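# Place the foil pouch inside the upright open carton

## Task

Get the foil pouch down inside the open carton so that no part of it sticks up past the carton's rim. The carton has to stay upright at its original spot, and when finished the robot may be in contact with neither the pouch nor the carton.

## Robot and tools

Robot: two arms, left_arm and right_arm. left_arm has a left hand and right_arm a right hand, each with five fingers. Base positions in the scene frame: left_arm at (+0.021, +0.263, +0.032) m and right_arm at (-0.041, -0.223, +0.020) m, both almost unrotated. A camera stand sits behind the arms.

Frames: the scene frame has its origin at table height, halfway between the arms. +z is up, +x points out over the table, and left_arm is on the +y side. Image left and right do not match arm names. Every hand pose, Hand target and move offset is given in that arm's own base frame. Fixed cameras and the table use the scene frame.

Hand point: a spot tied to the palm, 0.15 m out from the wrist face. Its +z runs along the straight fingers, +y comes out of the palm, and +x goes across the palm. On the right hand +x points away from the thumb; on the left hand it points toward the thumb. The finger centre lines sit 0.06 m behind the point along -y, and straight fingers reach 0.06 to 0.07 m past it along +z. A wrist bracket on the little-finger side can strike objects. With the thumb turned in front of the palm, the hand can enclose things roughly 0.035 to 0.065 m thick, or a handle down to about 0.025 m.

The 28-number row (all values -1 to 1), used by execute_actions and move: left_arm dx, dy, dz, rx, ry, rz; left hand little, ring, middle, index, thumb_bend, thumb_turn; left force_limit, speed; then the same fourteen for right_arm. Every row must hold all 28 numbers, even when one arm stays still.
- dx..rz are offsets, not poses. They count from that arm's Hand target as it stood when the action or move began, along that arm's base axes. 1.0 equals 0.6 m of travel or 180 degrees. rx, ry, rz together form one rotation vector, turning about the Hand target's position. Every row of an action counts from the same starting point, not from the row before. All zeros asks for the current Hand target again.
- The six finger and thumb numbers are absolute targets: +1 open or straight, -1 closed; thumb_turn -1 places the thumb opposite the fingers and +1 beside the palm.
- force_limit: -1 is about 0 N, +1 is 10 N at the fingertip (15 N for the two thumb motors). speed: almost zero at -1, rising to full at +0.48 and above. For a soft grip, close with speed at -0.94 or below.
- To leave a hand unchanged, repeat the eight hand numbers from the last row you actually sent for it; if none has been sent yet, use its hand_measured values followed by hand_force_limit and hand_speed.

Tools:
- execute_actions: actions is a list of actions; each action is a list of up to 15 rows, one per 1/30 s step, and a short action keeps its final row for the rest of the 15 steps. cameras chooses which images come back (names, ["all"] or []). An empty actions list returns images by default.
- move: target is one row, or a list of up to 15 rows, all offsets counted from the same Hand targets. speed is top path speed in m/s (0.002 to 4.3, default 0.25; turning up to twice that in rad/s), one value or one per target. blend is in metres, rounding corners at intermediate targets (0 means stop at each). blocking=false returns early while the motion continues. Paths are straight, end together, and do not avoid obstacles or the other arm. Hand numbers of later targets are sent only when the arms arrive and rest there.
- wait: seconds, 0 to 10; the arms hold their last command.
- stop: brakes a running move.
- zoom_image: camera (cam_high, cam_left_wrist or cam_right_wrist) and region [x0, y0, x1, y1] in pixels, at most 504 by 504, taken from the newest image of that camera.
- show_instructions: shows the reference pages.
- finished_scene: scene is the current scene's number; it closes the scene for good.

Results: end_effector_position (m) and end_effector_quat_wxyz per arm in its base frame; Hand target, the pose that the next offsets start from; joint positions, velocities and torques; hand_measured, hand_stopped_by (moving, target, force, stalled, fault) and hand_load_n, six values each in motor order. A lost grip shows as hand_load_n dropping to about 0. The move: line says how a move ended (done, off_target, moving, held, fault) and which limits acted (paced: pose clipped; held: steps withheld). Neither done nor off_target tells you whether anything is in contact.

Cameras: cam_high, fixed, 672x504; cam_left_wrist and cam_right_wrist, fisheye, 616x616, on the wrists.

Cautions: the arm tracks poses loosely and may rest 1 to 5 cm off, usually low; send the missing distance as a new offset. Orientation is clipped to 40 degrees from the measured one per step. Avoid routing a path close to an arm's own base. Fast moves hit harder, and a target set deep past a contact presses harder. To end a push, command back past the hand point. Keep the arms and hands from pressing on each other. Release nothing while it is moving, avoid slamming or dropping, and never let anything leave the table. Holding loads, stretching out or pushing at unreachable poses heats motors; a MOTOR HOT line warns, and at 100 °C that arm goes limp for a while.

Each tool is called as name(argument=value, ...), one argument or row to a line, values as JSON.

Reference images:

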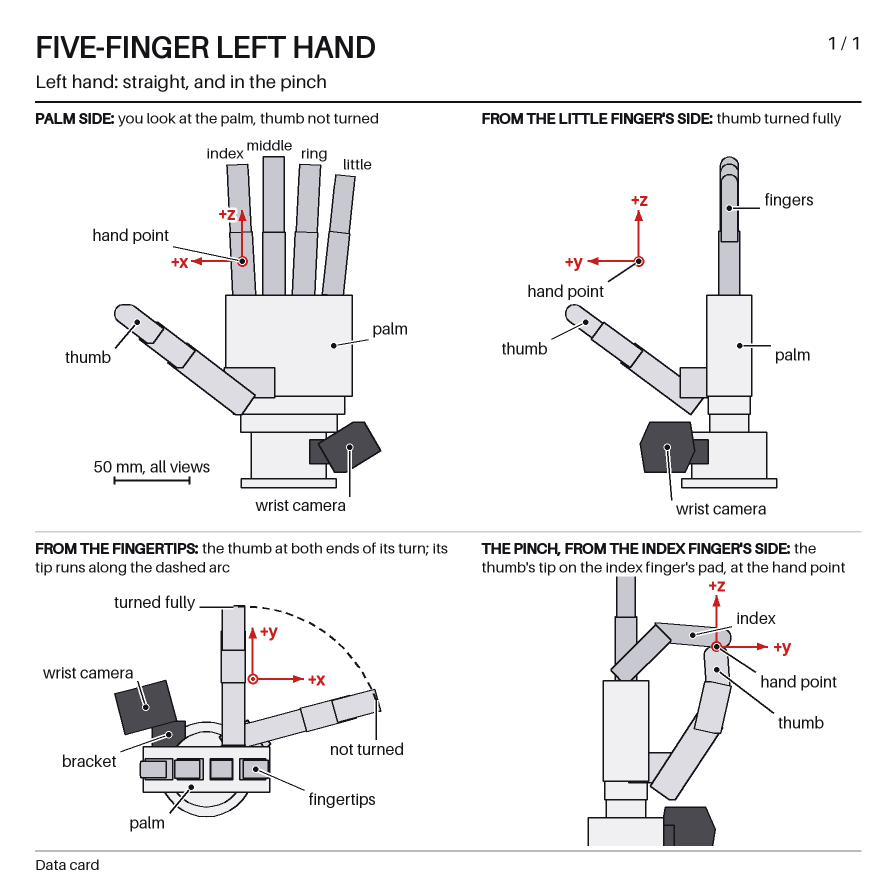

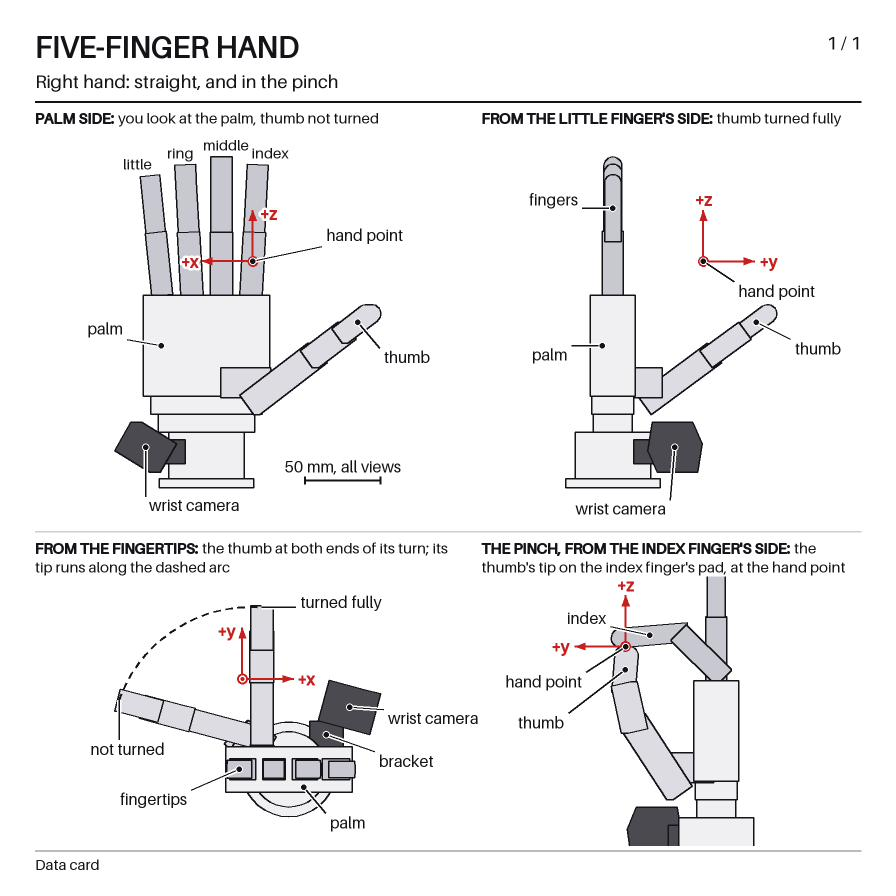

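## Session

execute_actions(
  actions=[],
)

Scene clock: 0.00 s.
left_arm: end_effector_position=(+0.8714, -0.2616, +0.2489) hand_measured=(+1.000, +1.000, +1.000, +1.000, +1.000, +1.000) hand_load_n=(+0.0, +0.0, +0.0, +0.0, +0.0, +0.0) hand_stopped_by=(target, target, target, target, target, target) hand_force_limit=0.00 hand_speed=-0.80 end_effector_quat_wxyz=(+0.292, +0.871, -0.128, +0.374) | right_arm: end_effector_position=(+0.2842, -0.0555, +0.1391) hand_measured=(+1.000, +1.000, +1.000, +1.000, +1.000, +1.000) hand_load_n=(+0.0, +0.0, +0.0, +0.0, +0.0, +0.0) hand_stopped_by=(target, target, target, target, target, target) hand_force_limit=0.00 hand_speed=-0.80 end_effector_quat_wxyz=(-0.134, +0.902, -0.406, +0.066)
Joint positions: left_arm=[-0.124 2.333 2.329 -0.7 0.556 -1.666] | right_arm=[-0.247 1.148 0.915 -1.158 -0.241 -0.95]
Joint velocities: within noise
Joint torques (N m): no reading
Heat: left arm: hottest elbow 30 °C; right arm: hottest elbow 31 °C.
Hand target: left_arm +0.8744, -0.2620, +0.2652; +0.292, +0.864, -0.132, +0.388 | right_arm +0.2943, -0.0580, +0.1501; -0.137, +0.901, -0.404, +0.082
camera_calibration:
cam_left_wrist: T_world_to_cam=[[0.58646, 0.785192, -0.198842, -0.262195], [0.193089, 0.102886, 0.975772, -0.381716], [0.786626, -0.610646, -0.0912734, -0.704475], [0, 0, 0, 1]] pos_world=[0.781631, -0.185038, 0.256032]
cam_right_wrist: T_world_to_cam=[[-0.516597, -0.803551, -0.295691, 0.142671], [-0.818818, 0.362668, 0.444982, 0.188544], [-0.250328, 0.471993, -0.845315, 0.334211], [0, 0, 0, 1]] pos_world=[0.311749, -0.11148, 0.240802]

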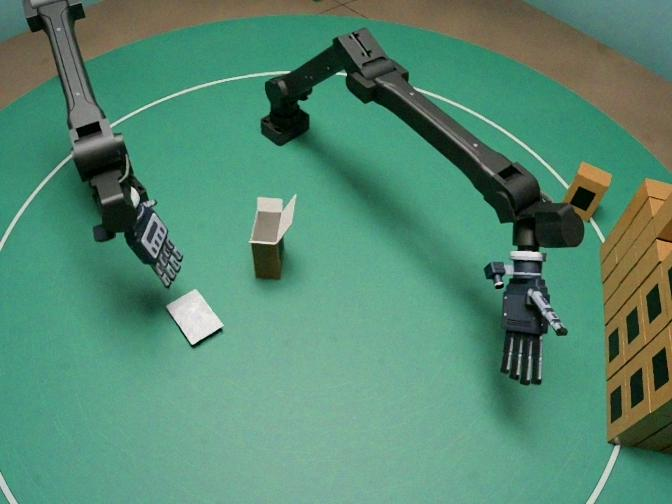

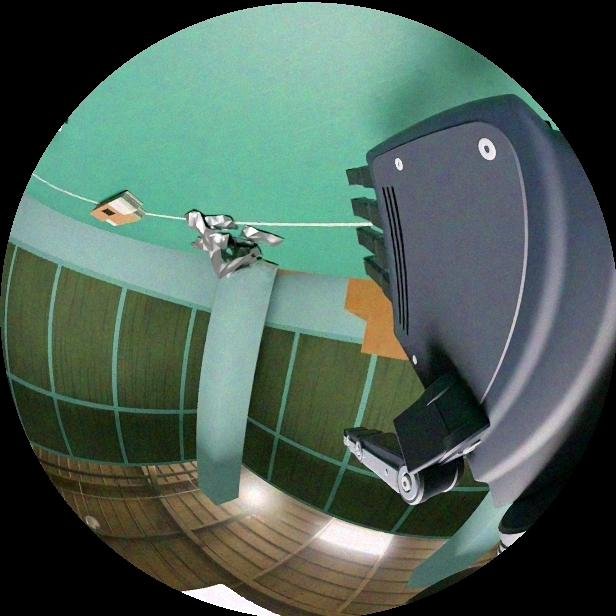

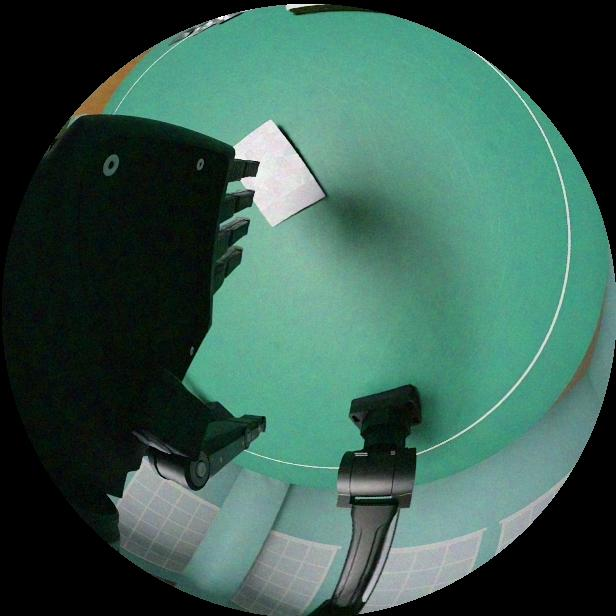

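zoom_image(
  camera="cam_high",
  region=[140, 180, 320, 360],
)

zoom_image(
  camera="cam_right_wrist",
  region=[200, 90, 360, 250],
)

Scaled by 2.800 from the camera's 672x504 image, which has a finer 960x720 frame.

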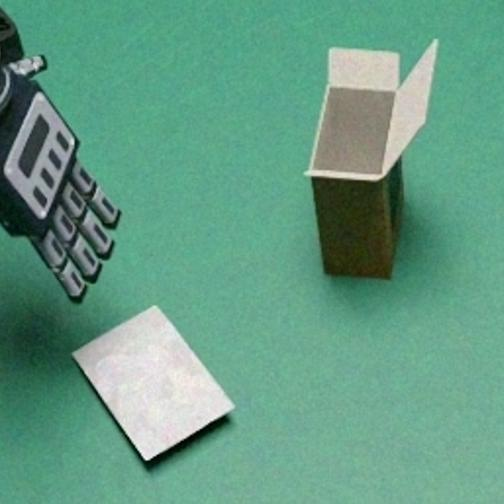

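Scaled by 3.150 from the camera's 616x616 image, which has a finer 880x880 frame.

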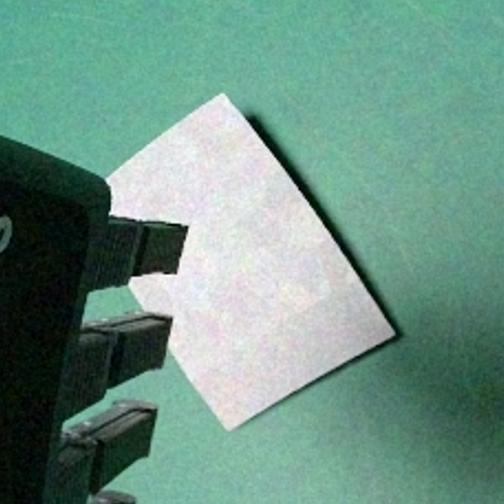

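move(
  target=[0,0,0,0,0,0,1,1,1,1,1,1,0,-0.8,0.214,0.072,-0.083,0.134,-0.115,0.05,0.6,0.6,0.6,0.6,1,1,-0.4,-0.4],
  speed=0.25,
  cameras=["cam_high","cam_right_wrist"],
)

Scene clock: 49.27 s.
left_arm: end_effector_position=(+0.8714, -0.2616, +0.2489) hand_measured=(+1.000, +1.000, +1.000, +1.000, +1.000, +1.000) hand_load_n=(+0.0, +0.0, +0.0, +0.0, +0.0, +0.0) hand_stopped_by=(target, target, target, target, target, target) hand_force_limit=0.00 hand_speed=-0.80 end_effector_quat_wxyz=(+0.292, +0.871, -0.128, +0.374) | right_arm: end_effector_position=(+0.4170, -0.0075, +0.0986) hand_measured=(+0.600, +0.600, +0.600, +0.600, +1.000, +1.000) hand_load_n=(+0.0, +0.0, +0.0, -0.5, +0.0, -0.5) hand_stopped_by=(target, target, target, target, target, target) hand_force_limit=-0.40 hand_speed=-0.40 end_effector_quat_wxyz=(-0.396, +0.854, -0.311, +0.133)
Joint positions: left_arm=[-0.124 2.333 2.329 -0.7 0.556 -1.666] | right_arm=[-0.291 1.397 0.915 -0.679 -0.782 -0.994]
Joint torques (N m): left_arm=[-0.73 -20.19 9.88 1.78 0.41 -0.02] | right_arm=[0.15 -7.77 6.63 1.55 -0.69 -0.03]
Heat: left arm: hottest elbow 38 °C; right arm: hottest elbow 34 °C.
Hand target: left_arm +0.8744, -0.2620, +0.2652; +0.292, +0.864, -0.132, +0.388 | right_arm +0.4227, -0.0150, +0.1005; -0.397, +0.852, -0.310, +0.145
Off the commanded pose: left_arm 0.017 m, 2 deg | right_arm 0.009 m, 1 deg.
move: off_target (left_arm)
camera_calibration:
cam_right_wrist: T_world_to_cam=[[-0.204958, -0.632638, -0.746835, 0.153625], [-0.976636, 0.0818146, 0.198718, 0.385916], [-0.0646147, 0.770114, -0.634625, 0.214566], [0, 0, 0, 1]] pos_world=[0.42225, -0.0996247, 0.174213]
Images, in order (width x height): cam_high 672x504, cam_right_wrist 616x616.

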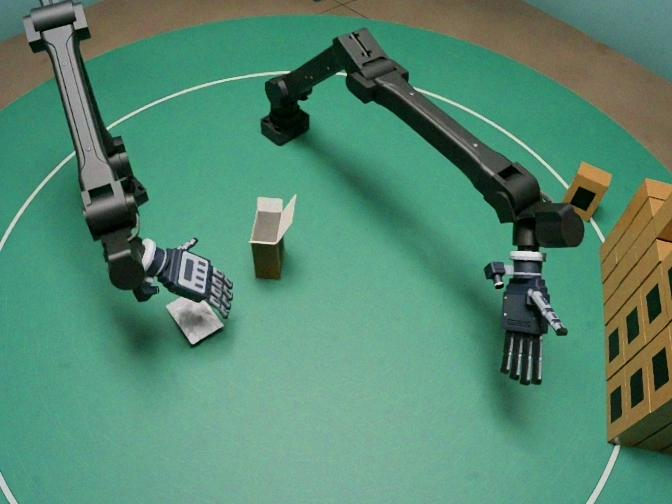

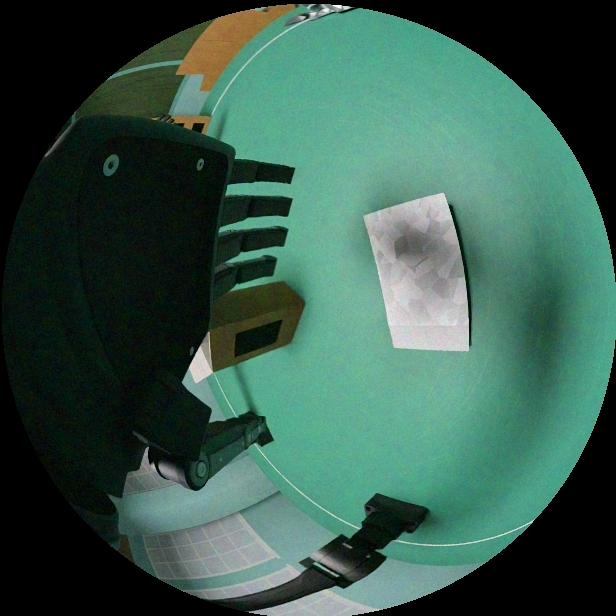

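move(
  target=[0,0,0,0,0,0,1,1,1,1,1,1,0,-0.8,-0.005,0,-0.108,0,0,0,0.6,0.6,0.6,0.6,1,1,-0.4,-0.4],
  speed=0.15,
  cameras=["cam_high","cam_right_wrist"],
)

zoom_image(
  camera="cam_high",
  region=[140, 230, 260, 360],
)

Scene clock: 63.47 s.
left_arm: end_effector_position=(+0.8714, -0.2616, +0.2489) hand_measured=(+1.000, +1.000, +1.000, +1.000, +1.000, +1.000) hand_load_n=(+0.0, +0.0, +0.0, +0.0, +0.0, +0.0) hand_stopped_by=(target, target, target, target, target, target) hand_force_limit=0.00 hand_speed=-0.80 end_effector_quat_wxyz=(+0.292, +0.871, -0.128, +0.374) | right_arm: end_effector_position=(+0.4141, -0.0071, +0.0335) hand_measured=(+0.600, +0.600, +0.600, +0.600, +1.000, +1.000) hand_load_n=(+0.0, +0.0, +0.0, +0.0, +0.0, +0.0) hand_stopped_by=(target, target, target, target, target, target) hand_force_limit=-0.40 hand_speed=-0.40 end_effector_quat_wxyz=(-0.396, +0.853, -0.312, +0.132)
Joint positions: left_arm=[-0.124 2.333 2.329 -0.7 0.556 -1.666] | right_arm=[-0.293 1.499 0.819 -0.485 -0.783 -0.994]
Joint torques (N m): left_arm=[-0.73 -20.19 9.88 1.8 0.42 -0.01] | right_arm=[0.15 -8.41 5.82 1.57 -0.69 -0.06]
Heat: left arm: hottest elbow 38 °C; right arm: hottest elbow 34 °C.
Hand target: left_arm +0.8744, -0.2620, +0.2652; +0.292, +0.864, -0.132, +0.388 | right_arm +0.4199, -0.0149, +0.0357; -0.397, +0.852, -0.310, +0.145
Off the commanded pose: left_arm 0.017 m, 2 deg | right_arm 0.010 m, 2 deg.
move: off_target (left_arm)
camera_calibration:
cam_right_wrist: T_world_to_cam=[[-0.207907, -0.630954, -0.747443, 0.105952], [-0.975941, 0.0825034, 0.20182, 0.39556], [-0.0656728, 0.771421, -0.632928, 0.17324], [0, 0, 0, 1]] pos_world=[0.419449, -0.0994248, 0.109009]
Images, in order (width x height): cam_high 672x504, cam_right_wrist 616x616.

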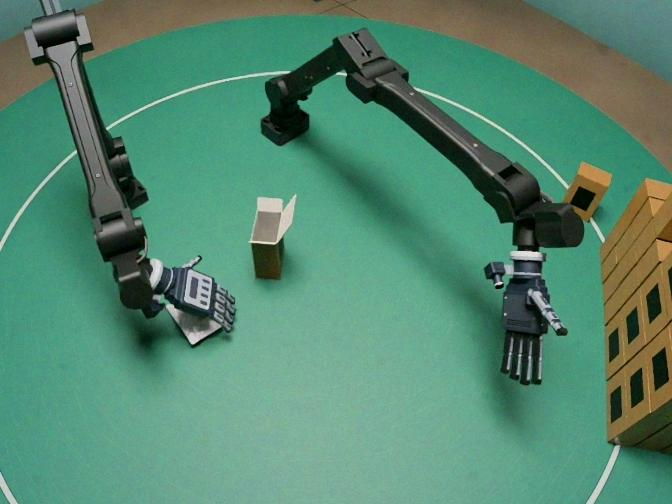

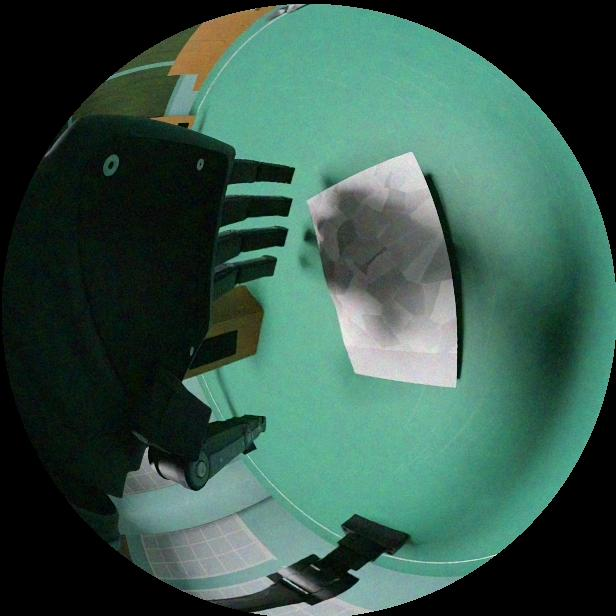

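Scaled by 3.877 from the camera's 672x504 image, which has a finer 960x720 frame.

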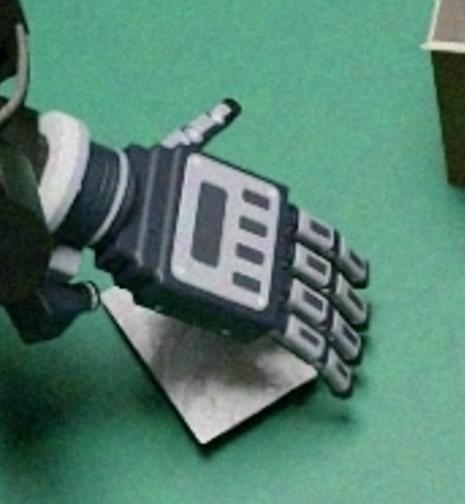

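move(
  target=[0,0,0,0,0,0,1,1,1,1,1,1,0,-0.8,0,0,-0.035,0,0,0,0.6,0.6,0.6,0.6,1,1,-0.4,-0.4],
  speed=0.08,
  cameras=["cam_right_wrist"],
)

Scene clock: 66.60 s.
left_arm: end_effector_position=(+0.8714, -0.2616, +0.2489) hand_measured=(+1.000, +1.000, +1.000, +1.000, +1.000, +1.000) hand_load_n=(+0.0, +0.0, +0.0, +0.0, +0.0, +0.0) hand_stopped_by=(target, target, target, target, target, target) hand_force_limit=0.00 hand_speed=-0.80 end_effector_quat_wxyz=(+0.292, +0.871, -0.128, +0.374) | right_arm: end_effector_position=(+0.4154, -0.0075, +0.0145) hand_measured=(+0.600, +0.600, +0.600, +0.600, +1.000, +1.000) hand_load_n=(+0.0, +0.0, +0.0, +0.0, -0.5, +0.0) hand_stopped_by=(target, target, target, target, target, target) hand_force_limit=-0.40 hand_speed=-0.40 end_effector_quat_wxyz=(-0.397, +0.853, -0.311, +0.134)
Joint positions: left_arm=[-0.124 2.333 2.329 -0.7 0.556 -1.666] | right_arm=[-0.293 1.538 0.799 -0.42 -0.783 -0.994]
Joint torques (N m): left_arm=[-0.73 -20.19 9.88 1.8 0.42 -0.01] | right_arm=[0.09 -8.29 5.38 1.55 -0.68 -0.06]
Heat: left arm: hottest elbow 38 °C; right arm: hottest elbow 33 °C.
Hand target: left_arm +0.8744, -0.2620, +0.2652; +0.292, +0.864, -0.132, +0.388 | right_arm +0.4198, -0.0149, +0.0146; -0.397, +0.852, -0.310, +0.144
Off the commanded pose: left_arm 0.017 m, 2 deg | right_arm 0.009 m, 1 deg.
move: off_target (left_arm)
camera_calibration:
cam_right_wrist: T_world_to_cam=[[-0.20403, -0.632115, -0.747531, 0.0901614], [-0.976972, 0.0827771, 0.196657, 0.401182], [-0.0624314, 0.77044, -0.634448, 0.160308], [0, 0, 0, 1]] pos_world=[0.420347, -0.0997243, 0.0902106]
Images, in order (width x height): cam_right_wrist 616x616.

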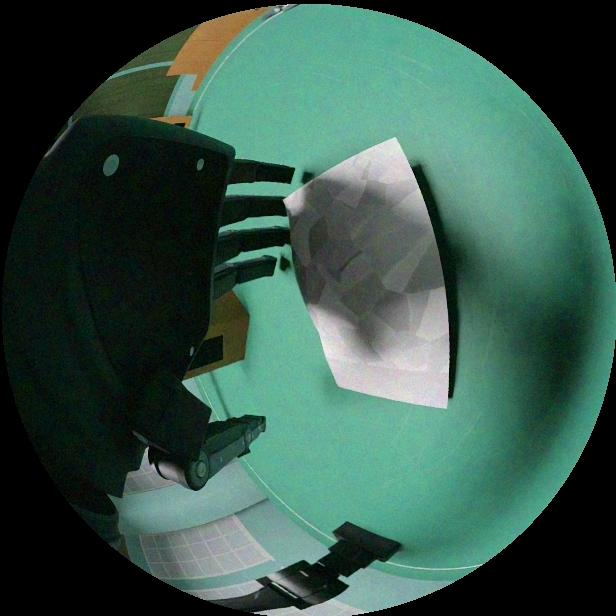

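move(
  target=[0,0,0,0,0,0,1,1,1,1,1,1,0,-0.8,-0.04,-0.05,-0.006,0,0,0,0.6,0.6,0.6,0.6,1,1,-0.4,-0.4],
  speed=0.08,
  cameras=["cam_right_wrist"],
)

Scene clock: 70.23 s.
left_arm: end_effector_position=(+0.8714, -0.2616, +0.2489) hand_measured=(+1.000, +1.000, +1.000, +1.000, +1.000, +1.000) hand_load_n=(+0.0, +0.0, +0.0, +0.0, +0.0, +0.0) hand_stopped_by=(target, target, target, target, target, target) hand_force_limit=0.00 hand_speed=-0.80 end_effector_quat_wxyz=(+0.292, +0.871, -0.128, +0.374) | right_arm: end_effector_position=(+0.3994, -0.0370, +0.0104) hand_measured=(+0.600, +0.600, +0.600, +0.600, +1.000, +1.000) hand_load_n=(+0.0, +0.0, +1.5, +0.0, +0.0, +0.0) hand_stopped_by=(target, target, target, target, target, target) hand_force_limit=-0.40 hand_speed=-0.40 end_effector_quat_wxyz=(-0.402, +0.851, -0.306, +0.141)
Joint positions: left_arm=[-0.124 2.333 2.329 -0.7 0.556 -1.666] | right_arm=[-0.384 1.538 0.786 -0.475 -0.828 -1.112]
Joint torques (N m): left_arm=[-0.73 -20.19 9.88 1.8 0.42 -0.02] | right_arm=[-0.09 -9 4.96 0.24 -0.32 -0.14]
Heat: left arm: hottest elbow 39 °C; right arm: hottest elbow 33 °C.
Hand target: left_arm +0.8744, -0.2620, +0.2652; +0.292, +0.864, -0.132, +0.388 | right_arm +0.3958, -0.0449, +0.0110; -0.397, +0.852, -0.310, +0.144
Off the commanded pose: left_arm 0.017 m, 2 deg | right_arm 0.009 m, 1 deg.
move: off_target (left_arm)
camera_calibration:
cam_right_wrist: T_world_to_cam=[[-0.18826, -0.628662, -0.754548, 0.0590871], [-0.980796, 0.0804721, 0.177662, 0.390406], [-0.0509691, 0.773504, -0.631738, 0.174861], [0, 0, 0, 1]] pos_world=[0.402945, -0.129526, 0.0856901]
Images, in order (width x height): cam_right_wrist 616x616.

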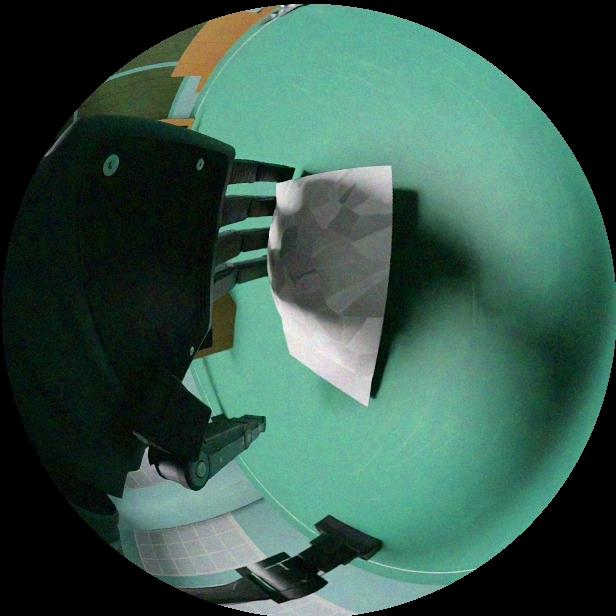

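move(
  target=[0,0,0,0,0,0,1,1,1,1,1,1,0,-0.8,-0.034,0.030,-0.002,0,0,0,0.6,0.6,0.6,0.6,1,-1,-0.4,0],
  speed=0.08,
  cameras=["cam_right_wrist"],
)

Scene clock: 77.83 s.
left_arm: end_effector_position=(+0.8714, -0.2616, +0.2489) hand_measured=(+1.000, +1.000, +1.000, +1.000, +1.000, +1.000) hand_load_n=(+0.0, +0.0, +0.0, +0.0, +0.0, +0.0) hand_stopped_by=(target, target, target, target, target, target) hand_force_limit=0.00 hand_speed=-0.80 end_effector_quat_wxyz=(+0.292, +0.871, -0.128, +0.374) | right_arm: end_effector_position=(+0.3763, -0.0290, +0.0100) hand_measured=(+0.600, +0.600, +0.600, +0.600, +1.000, -1.000) hand_load_n=(+0.5, +0.0, +0.0, +0.0, +0.0, +0.5) hand_stopped_by=(target, target, target, target, target, target) hand_force_limit=-0.40 hand_speed=0.00 end_effector_quat_wxyz=(-0.399, +0.852, -0.307, +0.145)
Joint positions: left_arm=[-0.124 2.333 2.329 -0.7 0.556 -1.666] | right_arm=[-0.384 1.476 0.713 -0.457 -0.82 -1.109]
Joint torques (N m): left_arm=[-0.67 -20.19 9.88 1.8 0.42 -0.02] | right_arm=[1.67 -7.88 4.66 1.13 -0.3 0.17]
Heat: left arm: hottest elbow 39 °C; right arm: hottest elbow 33 °C.
Hand target: left_arm +0.8744, -0.2620, +0.2652; +0.292, +0.864, -0.132, +0.388 | right_arm +0.3753, -0.0270, +0.0098; -0.397, +0.852, -0.310, +0.144
Off the commanded pose: left_arm 0.017 m, 2 deg | right_arm 0.002 m, 0 deg.
move: off_target (left_arm)
camera_calibration:
cam_right_wrist: T_world_to_cam=[[-0.189051, -0.633533, -0.750264, 0.0596139], [-0.980933, 0.0867857, 0.173892, 0.36754], [-0.045054, 0.768833, -0.63786, 0.164915], [0, 0, 0, 1]] pos_world=[0.379232, -0.120922, 0.0860066]
Images, in order (width x height): cam_right_wrist 616x616.

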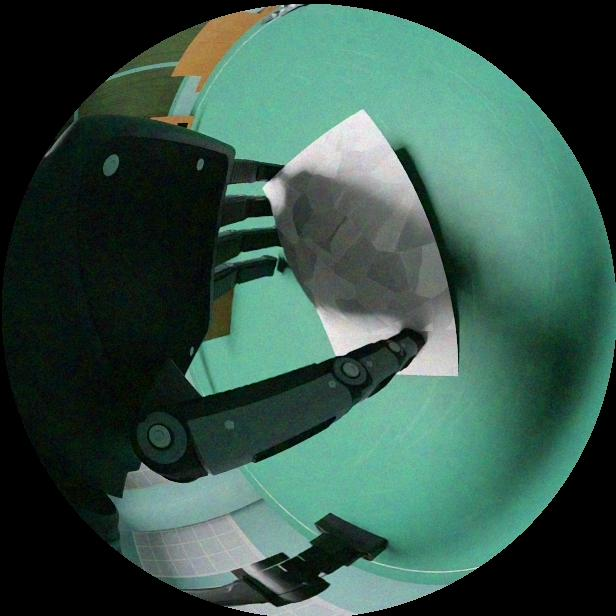

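move(
  target=[
    [0,0,0,0,0,0,1,1,1,1,1,1,0,-0.8,0,0,0,0,0,0,0.6,0.6,0.6,0.6,1,1,-0.4,0],
    [0,0,0,0,0,0,1,1,1,1,1,1,0,-0.8,-0.005,-0.100,-0.002,0,0,0,0.6,0.6,0.6,0.6,1,1,-0.4,0],
  ],
  speed=0.08,
  cameras=["cam_right_wrist","cam_high"],
)

Scene clock: 90.40 s.
left_arm: end_effector_position=(+0.8714, -0.2616, +0.2489) hand_measured=(+1.000, +1.000, +1.000, +1.000, +1.000, +1.000) hand_load_n=(+0.0, +0.0, +0.0, +0.0, +0.0, +0.0) hand_stopped_by=(target, target, target, target, target, target) hand_force_limit=0.00 hand_speed=-0.80 end_effector_quat_wxyz=(+0.292, +0.871, -0.128, +0.374) | right_arm: end_effector_position=(+0.3628, -0.0682, +0.0088) hand_measured=(+0.600, +0.600, +0.600, +0.600, +1.000, +1.000) hand_load_n=(+0.0, -0.5, +3.0, +0.0, +0.0, +0.0) hand_stopped_by=(target, target, target, target, target, target) hand_force_limit=-0.40 hand_speed=0.00 end_effector_quat_wxyz=(-0.408, +0.848, -0.310, +0.132)
Joint positions: left_arm=[-0.124 2.333 2.329 -0.7 0.556 -1.666] | right_arm=[-0.507 1.528 0.772 -0.626 -0.873 -1.29]
Joint torques (N m): left_arm=[-0.67 -20.19 9.88 1.8 0.42 -0.02] | right_arm=[-0.44 -6.53 7.16 0.34 0.09 -0.21]
Heat: left arm: hottest elbow 39 °C; right arm: hottest elbow 33 °C.
Hand target: left_arm +0.8744, -0.2620, +0.2652; +0.292, +0.864, -0.132, +0.388 | right_arm +0.3724, -0.0869, +0.0087; -0.397, +0.852, -0.310, +0.144
Off the commanded pose: left_arm 0.017 m, 2 deg | right_arm 0.021 m, 2 deg.
move: off_target (left_arm, right_arm)
camera_calibration:
cam_right_wrist: T_world_to_cam=[[-0.197093, -0.61377, -0.764487, 0.0356707], [-0.97852, 0.0750893, 0.191988, 0.356067], [-0.0604315, 0.785906, -0.615386, 0.200265], [0, 0, 0, 1]] pos_world=[0.367552, -0.162233, 0.0821493]
Images, in order (width x height): cam_high 672x504, cam_right_wrist 616x616.

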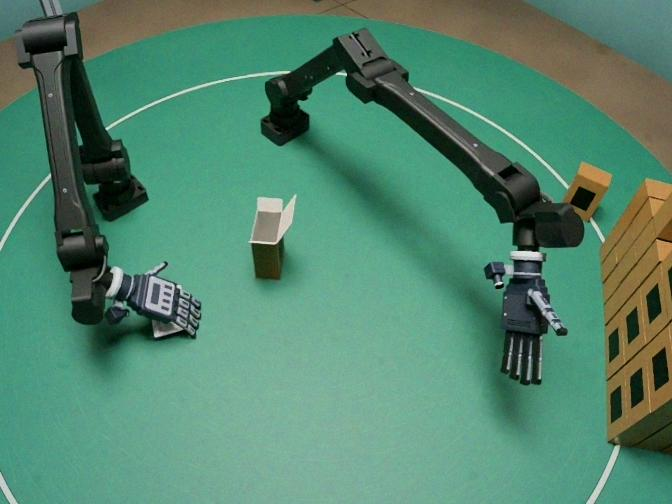

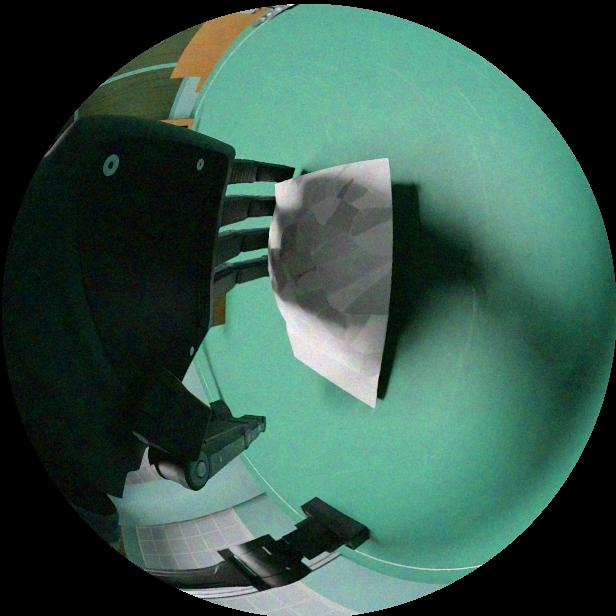

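move(
  target=[
    [0,0,0,0,0,0,1,1,1,1,1,1,0,-0.8,0.013,0.062,0,0,0,0,0.6,0.6,0.6,0.6,1,1,-0.4,0],
    [0,0,0,0,0,0,1,1,1,1,1,1,0,-0.8,-0.032,0.093,0,0,0,0,0.6,0.6,0.6,0.6,1,1,-0.4,0],
  ],
  speed=0.1,
  blend=0.005,
  cameras=["cam_right_wrist"],
)

Scene clock: 105.07 s.
left_arm: end_effector_position=(+0.8714, -0.2616, +0.2489) hand_measured=(+1.000, +1.000, +1.000, +1.000, +1.000, +1.000) hand_load_n=(+0.0, +0.0, +0.0, +0.0, +0.0, +0.0) hand_stopped_by=(target, target, target, target, target, target) hand_force_limit=0.00 hand_speed=-0.80 end_effector_quat_wxyz=(+0.292, +0.871, -0.128, +0.374) | right_arm: end_effector_position=(+0.3556, -0.0389, +0.0092) hand_measured=(+0.600, +0.600, +0.600, +0.600, +1.000, +1.000) hand_load_n=(+0.0, +0.0, +0.5, +0.0, +0.0, +0.0) hand_stopped_by=(target, target, target, target, target, target) hand_force_limit=-0.40 hand_speed=0.00 end_effector_quat_wxyz=(-0.397, +0.851, -0.309, +0.150)
Joint positions: left_arm=[-0.124 2.333 2.329 -0.7 0.556 -1.666] | right_arm=[-0.433 1.438 0.673 -0.488 -0.832 -1.167]
Joint torques (N m): left_arm=[-0.73 -20.19 9.88 1.78 0.42 -0.02] | right_arm=[2.49 -7.47 4.37 1.01 -0.36 0.27]
Heat: left arm: hottest elbow 40 °C; right arm: hottest elbow 33 °C.
Hand target: left_arm +0.8744, -0.2620, +0.2652; +0.292, +0.864, -0.132, +0.388 | right_arm +0.3531, -0.0312, +0.0087; -0.397, +0.852, -0.310, +0.144
Off the commanded pose: left_arm 0.017 m, 2 deg | right_arm 0.008 m, 1 deg.
move: off_target (left_arm)
camera_calibration:
cam_right_wrist: T_world_to_cam=[[-0.188954, -0.636291, -0.747951, 0.0485617], [-0.981381, 0.095634, 0.166568, 0.348764], [-0.0344561, 0.765498, -0.642515, 0.167292], [0, 0, 0, 1]] pos_world=[0.357211, -0.130516, 0.0857165]
Images, in order (width x height): cam_right_wrist 616x616.

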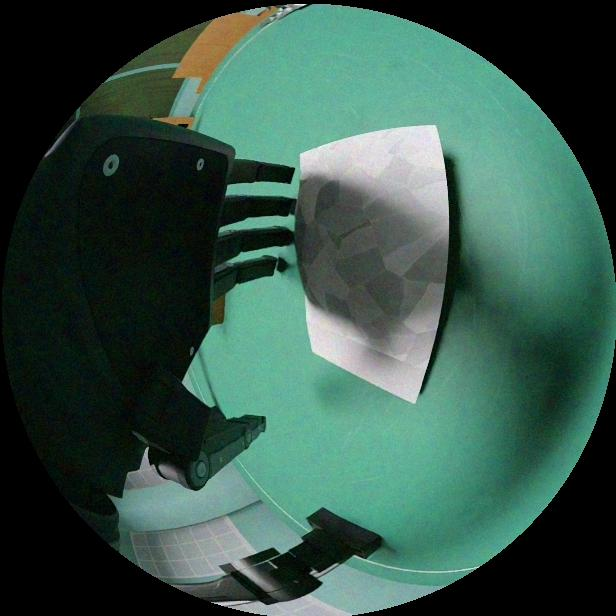

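move(
  target=[
    [0,0,0,0,0,0,1,1,1,1,1,1,0,-0.8,0,0,0.067,0,0,0,0.6,0.6,0.6,0.6,1,1,-0.4,0],
    [0,0,0,0,0,0,1,1,1,1,1,1,0,-0.8,-0.033,0.03,0.067,0,0,0,0.6,0.6,0.6,0.6,1,1,-0.4,0],
    [0,0,0,0,0,0,1,1,1,1,1,1,0,-0.8,-0.033,0.03,0.067,0,0,0,0.6,0.6,0.6,0.6,1,-1,-0.4,0.2],
  ],
  speed=0.08,
  cameras=["cam_right_wrist"],
)

Scene clock: 120.33 s.
left_arm: end_effector_position=(+0.8714, -0.2616, +0.2489) hand_measured=(+1.000, +1.000, +1.000, +1.000, +1.000, +1.000) hand_load_n=(+0.0, +0.0, +0.0, +0.0, +0.0, +0.0) hand_stopped_by=(target, target, target, target, target, target) hand_force_limit=0.00 hand_speed=-0.80 end_effector_quat_wxyz=(+0.292, +0.871, -0.128, +0.374) | right_arm: end_effector_position=(+0.3290, -0.0164, +0.0441) hand_measured=(+0.600, +0.600, +0.600, +0.600, +1.000, -1.000) hand_load_n=(+0.0, +0.0, +0.0, +0.0, +0.0, +0.0) hand_stopped_by=(target, target, target, target, target, target) hand_force_limit=-0.40 hand_speed=0.20 end_effector_quat_wxyz=(-0.396, +0.851, -0.315, +0.137)
Joint positions: left_arm=[-0.124 2.333 2.329 -0.7 0.556 -1.666] | right_arm=[-0.401 1.281 0.644 -0.612 -0.818 -1.122]
Joint torques (N m): left_arm=[-0.73 -20.19 9.89 1.8 0.42 -0.02] | right_arm=[2.2 -6.42 5.7 1.36 -0.53 0.19]
Heat: left arm: hottest elbow 40 °C; right arm: hottest elbow 32 °C.
Hand target: left_arm +0.8744, -0.2620, +0.2652; +0.292, +0.864, -0.132, +0.388 | right_arm +0.3334, -0.0131, +0.0489; -0.397, +0.852, -0.310, +0.144
Off the commanded pose: left_arm 0.017 m, 2 deg | right_arm 0.007 m, 1 deg.
move: off_target (left_arm)
camera_calibration:
cam_right_wrist: T_world_to_cam=[[-0.210296, -0.629517, -0.747986, 0.0911868], [-0.976284, 0.0949689, 0.194554, 0.311735], [-0.0514396, 0.771161, -0.634559, 0.176898], [0, 0, 0, 1]] pos_world=[0.332618, -0.108618, 0.11981]
Images, in order (width x height): cam_right_wrist 616x616.

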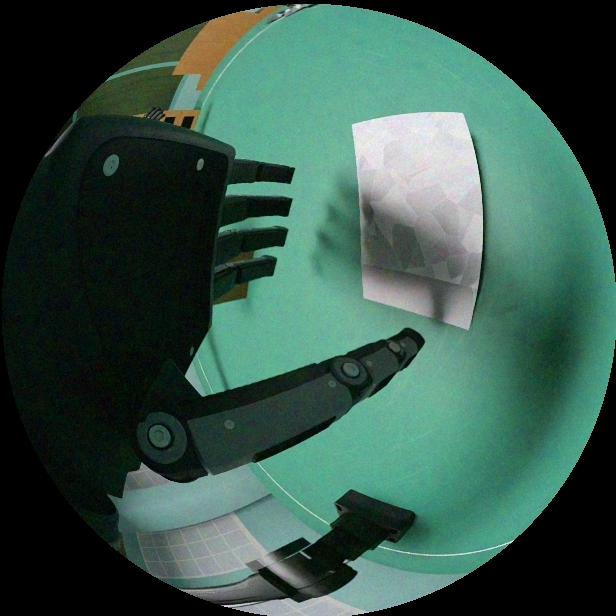

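move(
  target=[
    [0,0,0,0,0,0,1,1,1,1,1,1,0,-0.8,0.029,-0.018,-0.025,0,0,0,0.6,0.6,0.6,0.6,1,-1,-0.4,0.2],
    [0,0,0,0,0,0,1,1,1,1,1,1,0,-0.8,0.029,-0.018,-0.066,0,0,0,0.6,0.6,0.6,0.6,1,-1,-0.4,0.2],
  ],
  speed=0.07,
  cameras=["cam_right_wrist"],
)

Scene clock: 136.47 s.
left_arm: end_effector_position=(+0.8714, -0.2616, +0.2489) hand_measured=(+1.000, +1.000, +1.000, +1.000, +1.000, +1.000) hand_load_n=(+0.0, +0.0, +0.0, +0.0, +0.0, +0.0) hand_stopped_by=(target, target, target, target, target, target) hand_force_limit=0.00 hand_speed=-0.80 end_effector_quat_wxyz=(+0.292, +0.871, -0.128, +0.374) | right_arm: end_effector_position=(+0.3464, -0.0232, +0.0103) hand_measured=(+0.600, +0.600, +0.600, +0.600, +1.000, -1.000) hand_load_n=(+0.0, +0.0, +0.0, +0.0, -0.5, +0.5) hand_stopped_by=(target, target, target, target, target, target) hand_force_limit=-0.40 hand_speed=0.20 end_effector_quat_wxyz=(-0.397, +0.851, -0.314, +0.140)
Joint positions: left_arm=[-0.124 2.333 2.329 -0.7 0.556 -1.666] | right_arm=[-0.401 1.407 0.644 -0.481 -0.822 -1.122]
Joint torques (N m): left_arm=[-0.67 -20.25 9.89 1.78 0.42 -0.02] | right_arm=[1.49 -5.83 5.29 1.47 -0.52 0.03]
Heat: left arm: hottest elbow 40 °C; right arm: hottest elbow 32 °C.
Hand target: left_arm +0.8744, -0.2620, +0.2652; +0.292, +0.864, -0.132, +0.388 | right_arm +0.3508, -0.0239, +0.0092; -0.397, +0.852, -0.310, +0.144
Off the commanded pose: left_arm 0.017 m, 2 deg | right_arm 0.005 m, 1 deg.
move: off_target (left_arm)
camera_calibration:
cam_right_wrist: T_world_to_cam=[[-0.204741, -0.629116, -0.749863, 0.0633857], [-0.977633, 0.0937706, 0.18826, 0.336449], [-0.0481219, 0.771635, -0.634243, 0.16037], [0, 0, 0, 1]] pos_world=[0.349618, -0.115419, 0.0859045]
Images, in order (width x height): cam_right_wrist 616x616.

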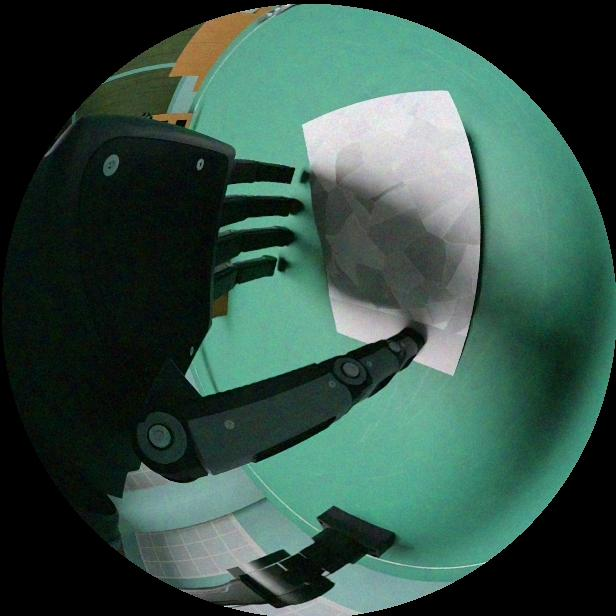

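move(
  target=[
    [0,0,0,0,0,0,1,1,1,1,1,1,0,-0.8,0,0,0.075,0,0,0,0.6,0.6,0.6,0.6,1,-1,-0.4,0.2],
    [0,0,0,0,0,0,1,1,1,1,1,1,0,-0.8,0.015,-0.1,0.075,0,0,0.115,0.6,0.6,0.6,0.6,1,-1,-0.4,0.2],
  ],
  speed=0.1,
  cameras=["cam_right_wrist"],
)

Scene clock: 168.93 s.
left_arm: end_effector_position=(+0.8714, -0.2616, +0.2489) hand_measured=(+1.000, +1.000, +1.000, +1.000, +1.000, +1.000) hand_load_n=(+0.0, +0.0, +0.0, +0.0, +0.0, +0.0) hand_stopped_by=(target, target, target, target, target, target) hand_force_limit=0.00 hand_speed=-0.80 end_effector_quat_wxyz=(+0.292, +0.871, -0.128, +0.374) | right_arm: end_effector_position=(+0.3455, -0.0700, +0.0462) hand_measured=(+0.600, +0.600, +0.600, +0.600, +1.000, -1.000) hand_load_n=(+0.0, +0.0, +0.0, +0.0, +0.0, +0.0) hand_stopped_by=(target, target, target, target, target, target) hand_force_limit=-0.40 hand_speed=0.20 end_effector_quat_wxyz=(-0.421, +0.892, -0.158, +0.054)
Joint positions: left_arm=[-0.124 2.333 2.329 -0.7 0.556 -1.666] | right_arm=[-0.496 1.589 0.973 -1.183 -0.855 -1.82]
Joint torques (N m): left_arm=[-0.73 -20.19 9.88 1.78 0.42 -0.01] | right_arm=[0.15 -8.47 7.9 -0.49 -0.56 -0.16]
Heat: left arm: hottest elbow 40 °C; right arm: hottest elbow 32 °C.
Hand target: left_arm +0.8744, -0.2620, +0.2652; +0.292, +0.864, -0.132, +0.388 | right_arm +0.3598, -0.0839, +0.0543; -0.416, +0.894, -0.152, +0.071
Off the commanded pose: left_arm 0.017 m, 2 deg | right_arm 0.022 m, 2 deg.
move: off_target (left_arm, right_arm)
camera_calibration:
cam_right_wrist: T_world_to_cam=[[0.018353, -0.649608, -0.760048, -0.0174518], [-0.941582, -0.266908, 0.205388, 0.294674], [-0.336284, 0.711878, -0.616558, 0.313755], [0, 0, 0, 1]] pos_world=[0.38329, -0.156042, 0.119662]
Images, in order (width x height): cam_right_wrist 616x616.

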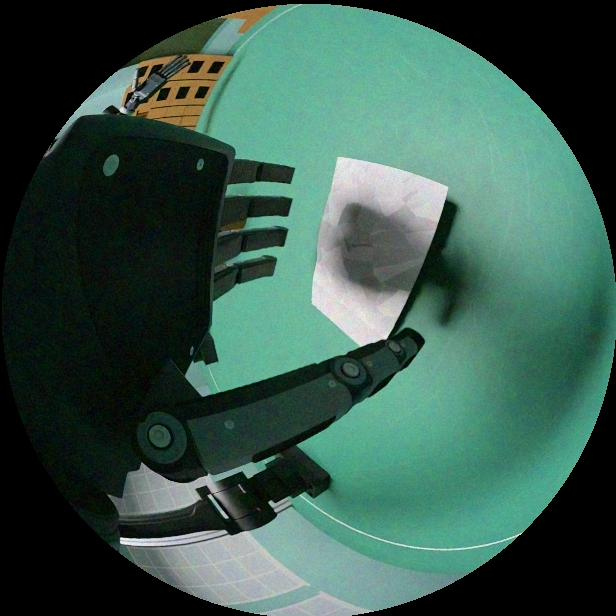

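move(
  target=[
    [0,0,0,0,0,0,1,1,1,1,1,1,0,-0.8,0,0,-0.05,0,0,0,0.6,0.6,0.6,0.6,1,-1,-0.4,0.2],
  ],
  speed=0.07,
  cameras=["cam_right_wrist"],
)

Scene clock: 176.37 s.
left_arm: end_effector_position=(+0.8714, -0.2616, +0.2489) hand_measured=(+1.000, +1.000, +1.000, +1.000, +1.000, +1.000) hand_load_n=(+0.0, +0.0, +0.0, +0.0, +0.0, +0.0) hand_stopped_by=(target, target, target, target, target, target) hand_force_limit=0.00 hand_speed=-0.80 end_effector_quat_wxyz=(+0.292, +0.871, -0.128, +0.374) | right_arm: end_effector_position=(+0.3547, -0.0750, +0.0247) hand_measured=(+0.600, +0.600, +0.600, +0.600, +1.000, -1.000) hand_load_n=(+0.0, +0.0, +0.0, +0.0, +0.0, +0.0) hand_stopped_by=(target, target, target, target, target, target) hand_force_limit=-0.40 hand_speed=0.20 end_effector_quat_wxyz=(-0.420, +0.892, -0.155, +0.059)
Joint positions: left_arm=[-0.124 2.333 2.329 -0.7 0.556 -1.666] | right_arm=[-0.496 1.642 0.973 -1.119 -0.855 -1.822]
Joint torques (N m): left_arm=[-0.67 -20.19 9.88 1.8 0.42 -0.02] | right_arm=[0.15 -9.11 5.45 0.28 -0.57 -0.15]
Heat: left arm: hottest elbow 41 °C; right arm: hottest elbow 32 °C.
Hand target: left_arm +0.8744, -0.2620, +0.2652; +0.292, +0.864, -0.132, +0.388 | right_arm +0.3598, -0.0839, +0.0243; -0.416, +0.894, -0.152, +0.071
Off the commanded pose: left_arm 0.017 m, 2 deg | right_arm 0.010 m, 1 deg.
move: off_target (left_arm)
camera_calibration:
cam_right_wrist: T_world_to_cam=[[0.0273179, -0.653705, -0.756256, -0.0407197], [-0.943443, -0.266919, 0.196645, 0.307298], [-0.330407, 0.708113, -0.624025, 0.304958], [0, 0, 0, 1]] pos_world=[0.39179, -0.16054, 0.0990786]
Images, in order (width x height): cam_right_wrist 616x616.

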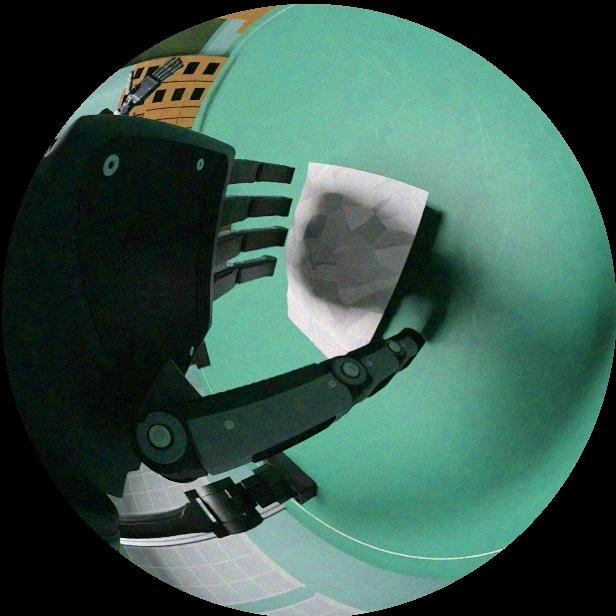

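zoom_image(
  camera="cam_right_wrist",
  region=[200, 130, 500, 430],
)

wait(
  seconds=0,
  cameras=["cam_high"],
)

zoom_image(
  camera="cam_high",
  region=[150, 250, 450, 500],
)

Scaled by 1.680 from the camera's 616x616 image, which has a finer 880x880 frame.

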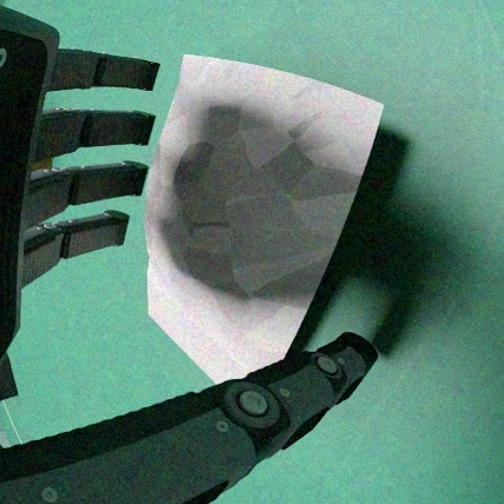

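Scene clock: 190.23 s.
left_arm: end_effector_position=(+0.8714, -0.2616, +0.2489) hand_measured=(+1.000, +1.000, +1.000, +1.000, +1.000, +1.000) hand_load_n=(+0.0, +0.0, +0.0, +0.0, +0.0, +0.0) hand_stopped_by=(target, target, target, target, target, target) hand_force_limit=0.00 hand_speed=-0.80 end_effector_quat_wxyz=(+0.292, +0.871, -0.128, +0.374) | right_arm: end_effector_position=(+0.3547, -0.0750, +0.0246) hand_measured=(+0.600, +0.600, +0.600, +0.600, +1.000, -1.000) hand_load_n=(+0.0, +0.0, +0.0, +0.0, +0.0, +0.0) hand_stopped_by=(target, target, target, target, target, target) hand_force_limit=-0.40 hand_speed=0.20 end_effector_quat_wxyz=(-0.420, +0.892, -0.155, +0.059)
Joint positions: left_arm=[-0.124 2.333 2.329 -0.7 0.556 -1.666] | right_arm=[-0.496 1.642 0.973 -1.119 -0.855 -1.822]
Joint torques (N m): left_arm=[-0.67 -20.19 9.88 1.8 0.42 -0.02] | right_arm=[0.15 -9.17 5.46 0.32 -0.57 -0.15]
Heat: left arm: hottest elbow 41 °C; right arm: hottest elbow 32 °C.
Hand target: left_arm +0.8744, -0.2620, +0.2652; +0.292, +0.864, -0.132, +0.388 | right_arm +0.3599, -0.0839, +0.0243; -0.416, +0.894, -0.151, +0.071
Off the commanded pose: left_arm 0.017 m, 2 deg | right_arm 0.010 m, 1 deg.
Images, in order (width x height): cam_high 672x504.

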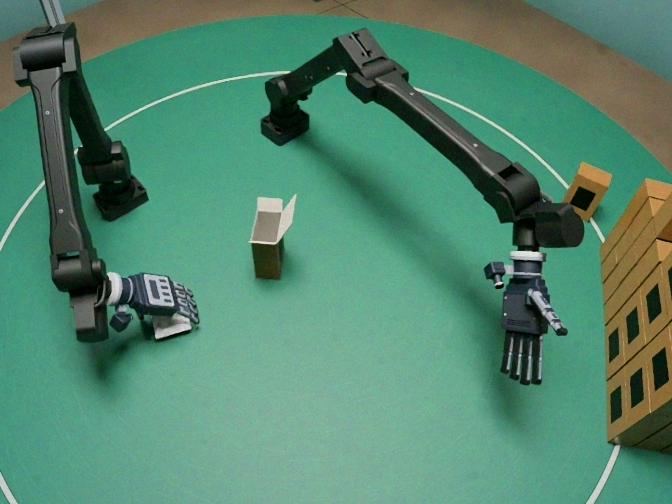

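Scaled by 1.680 from the camera's 672x504 image, which has a finer 960x720 frame.

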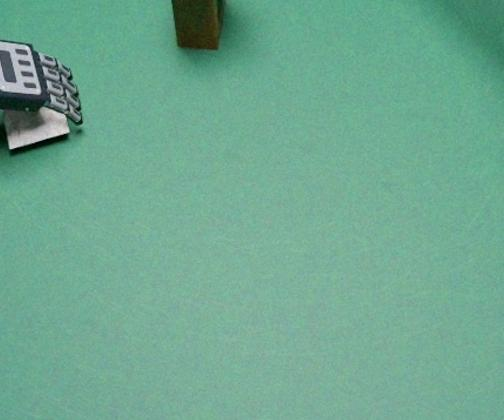

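zoom_image(
  camera="cam_high",
  region=[130, 260, 230, 360],
)

Scaled by 5.040 from the camera's 672x504 image, which has a finer 960x720 frame.

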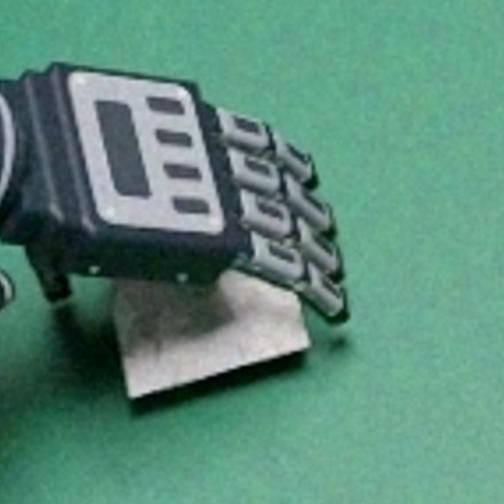

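move(
  target=[
    [0,0,0,0,0,0,1,1,1,1,1,1,0,-0.8,0,0,-0.018,0,0,0,0.6,0.6,0.6,0.6,1,-1,-0.4,0.2],
  ],
  speed=0.05,
  cameras=["cam_right_wrist"],
)

zoom_image(
  camera="cam_right_wrist",
  region=[200, 130, 500, 430],
)

Scene clock: 204.13 s.
left_arm: end_effector_position=(+0.8714, -0.2616, +0.2489) hand_measured=(+1.000, +1.000, +1.000, +1.000, +1.000, +1.000) hand_load_n=(+0.0, +0.0, +0.0, +0.0, +0.0, +0.0) hand_stopped_by=(target, target, target, target, target, target) hand_force_limit=0.00 hand_speed=-0.80 end_effector_quat_wxyz=(+0.292, +0.871, -0.128, +0.374) | right_arm: end_effector_position=(+0.3593, -0.0775, +0.0166) hand_measured=(+0.600, +0.600, +0.600, +0.600, +1.000, -1.000) hand_load_n=(+0.0, +0.0, +0.0, +0.0, +0.0, +0.0) hand_stopped_by=(target, target, target, target, target, target) hand_force_limit=-0.40 hand_speed=0.20 end_effector_quat_wxyz=(-0.418, +0.893, -0.153, +0.064)
Joint positions: left_arm=[-0.124 2.333 2.329 -0.7 0.556 -1.666] | right_arm=[-0.496 1.66 0.973 -1.089 -0.855 -1.822]
Joint torques (N m): left_arm=[-0.73 -20.19 9.88 1.78 0.42 -0.02] | right_arm=[0.15 -9.29 4.64 0.32 -0.58 -0.15]
Heat: left arm: hottest elbow 41 °C; right arm: hottest elbow 32 °C.
Hand target: left_arm +0.8744, -0.2620, +0.2652; +0.292, +0.864, -0.132, +0.388 | right_arm +0.3599, -0.0839, +0.0135; -0.416, +0.894, -0.151, +0.071
Off the commanded pose: left_arm 0.017 m, 2 deg | right_arm 0.007 m, 1 deg.
move: off_target (left_arm)
camera_calibration:
cam_right_wrist: T_world_to_cam=[[0.0351792, -0.657953, -0.752237, -0.0518006], [-0.945431, -0.265876, 0.188337, 0.313546], [-0.323919, 0.704563, -0.631402, 0.300782], [0, 0, 0, 1]] pos_world=[0.395687, -0.162638, 0.0918958]
Images, in order (width x height): cam_right_wrist 616x616.

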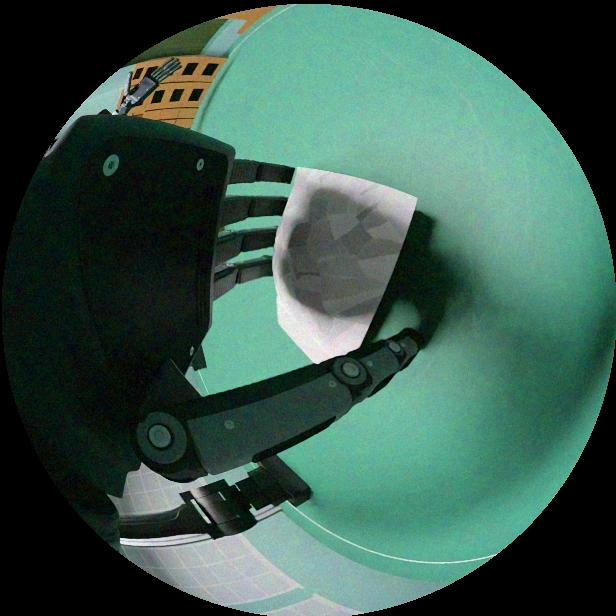

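Scaled by 1.680 from the camera's 616x616 image, which has a finer 880x880 frame.

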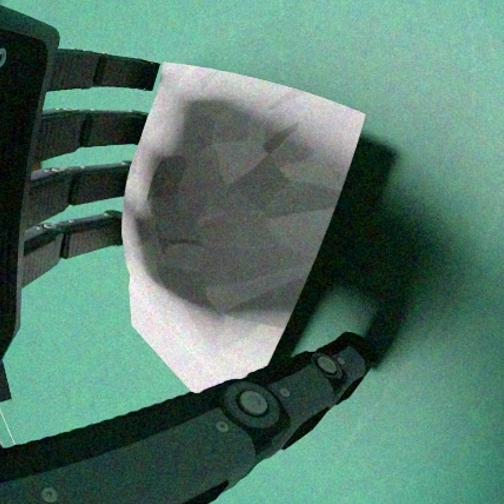

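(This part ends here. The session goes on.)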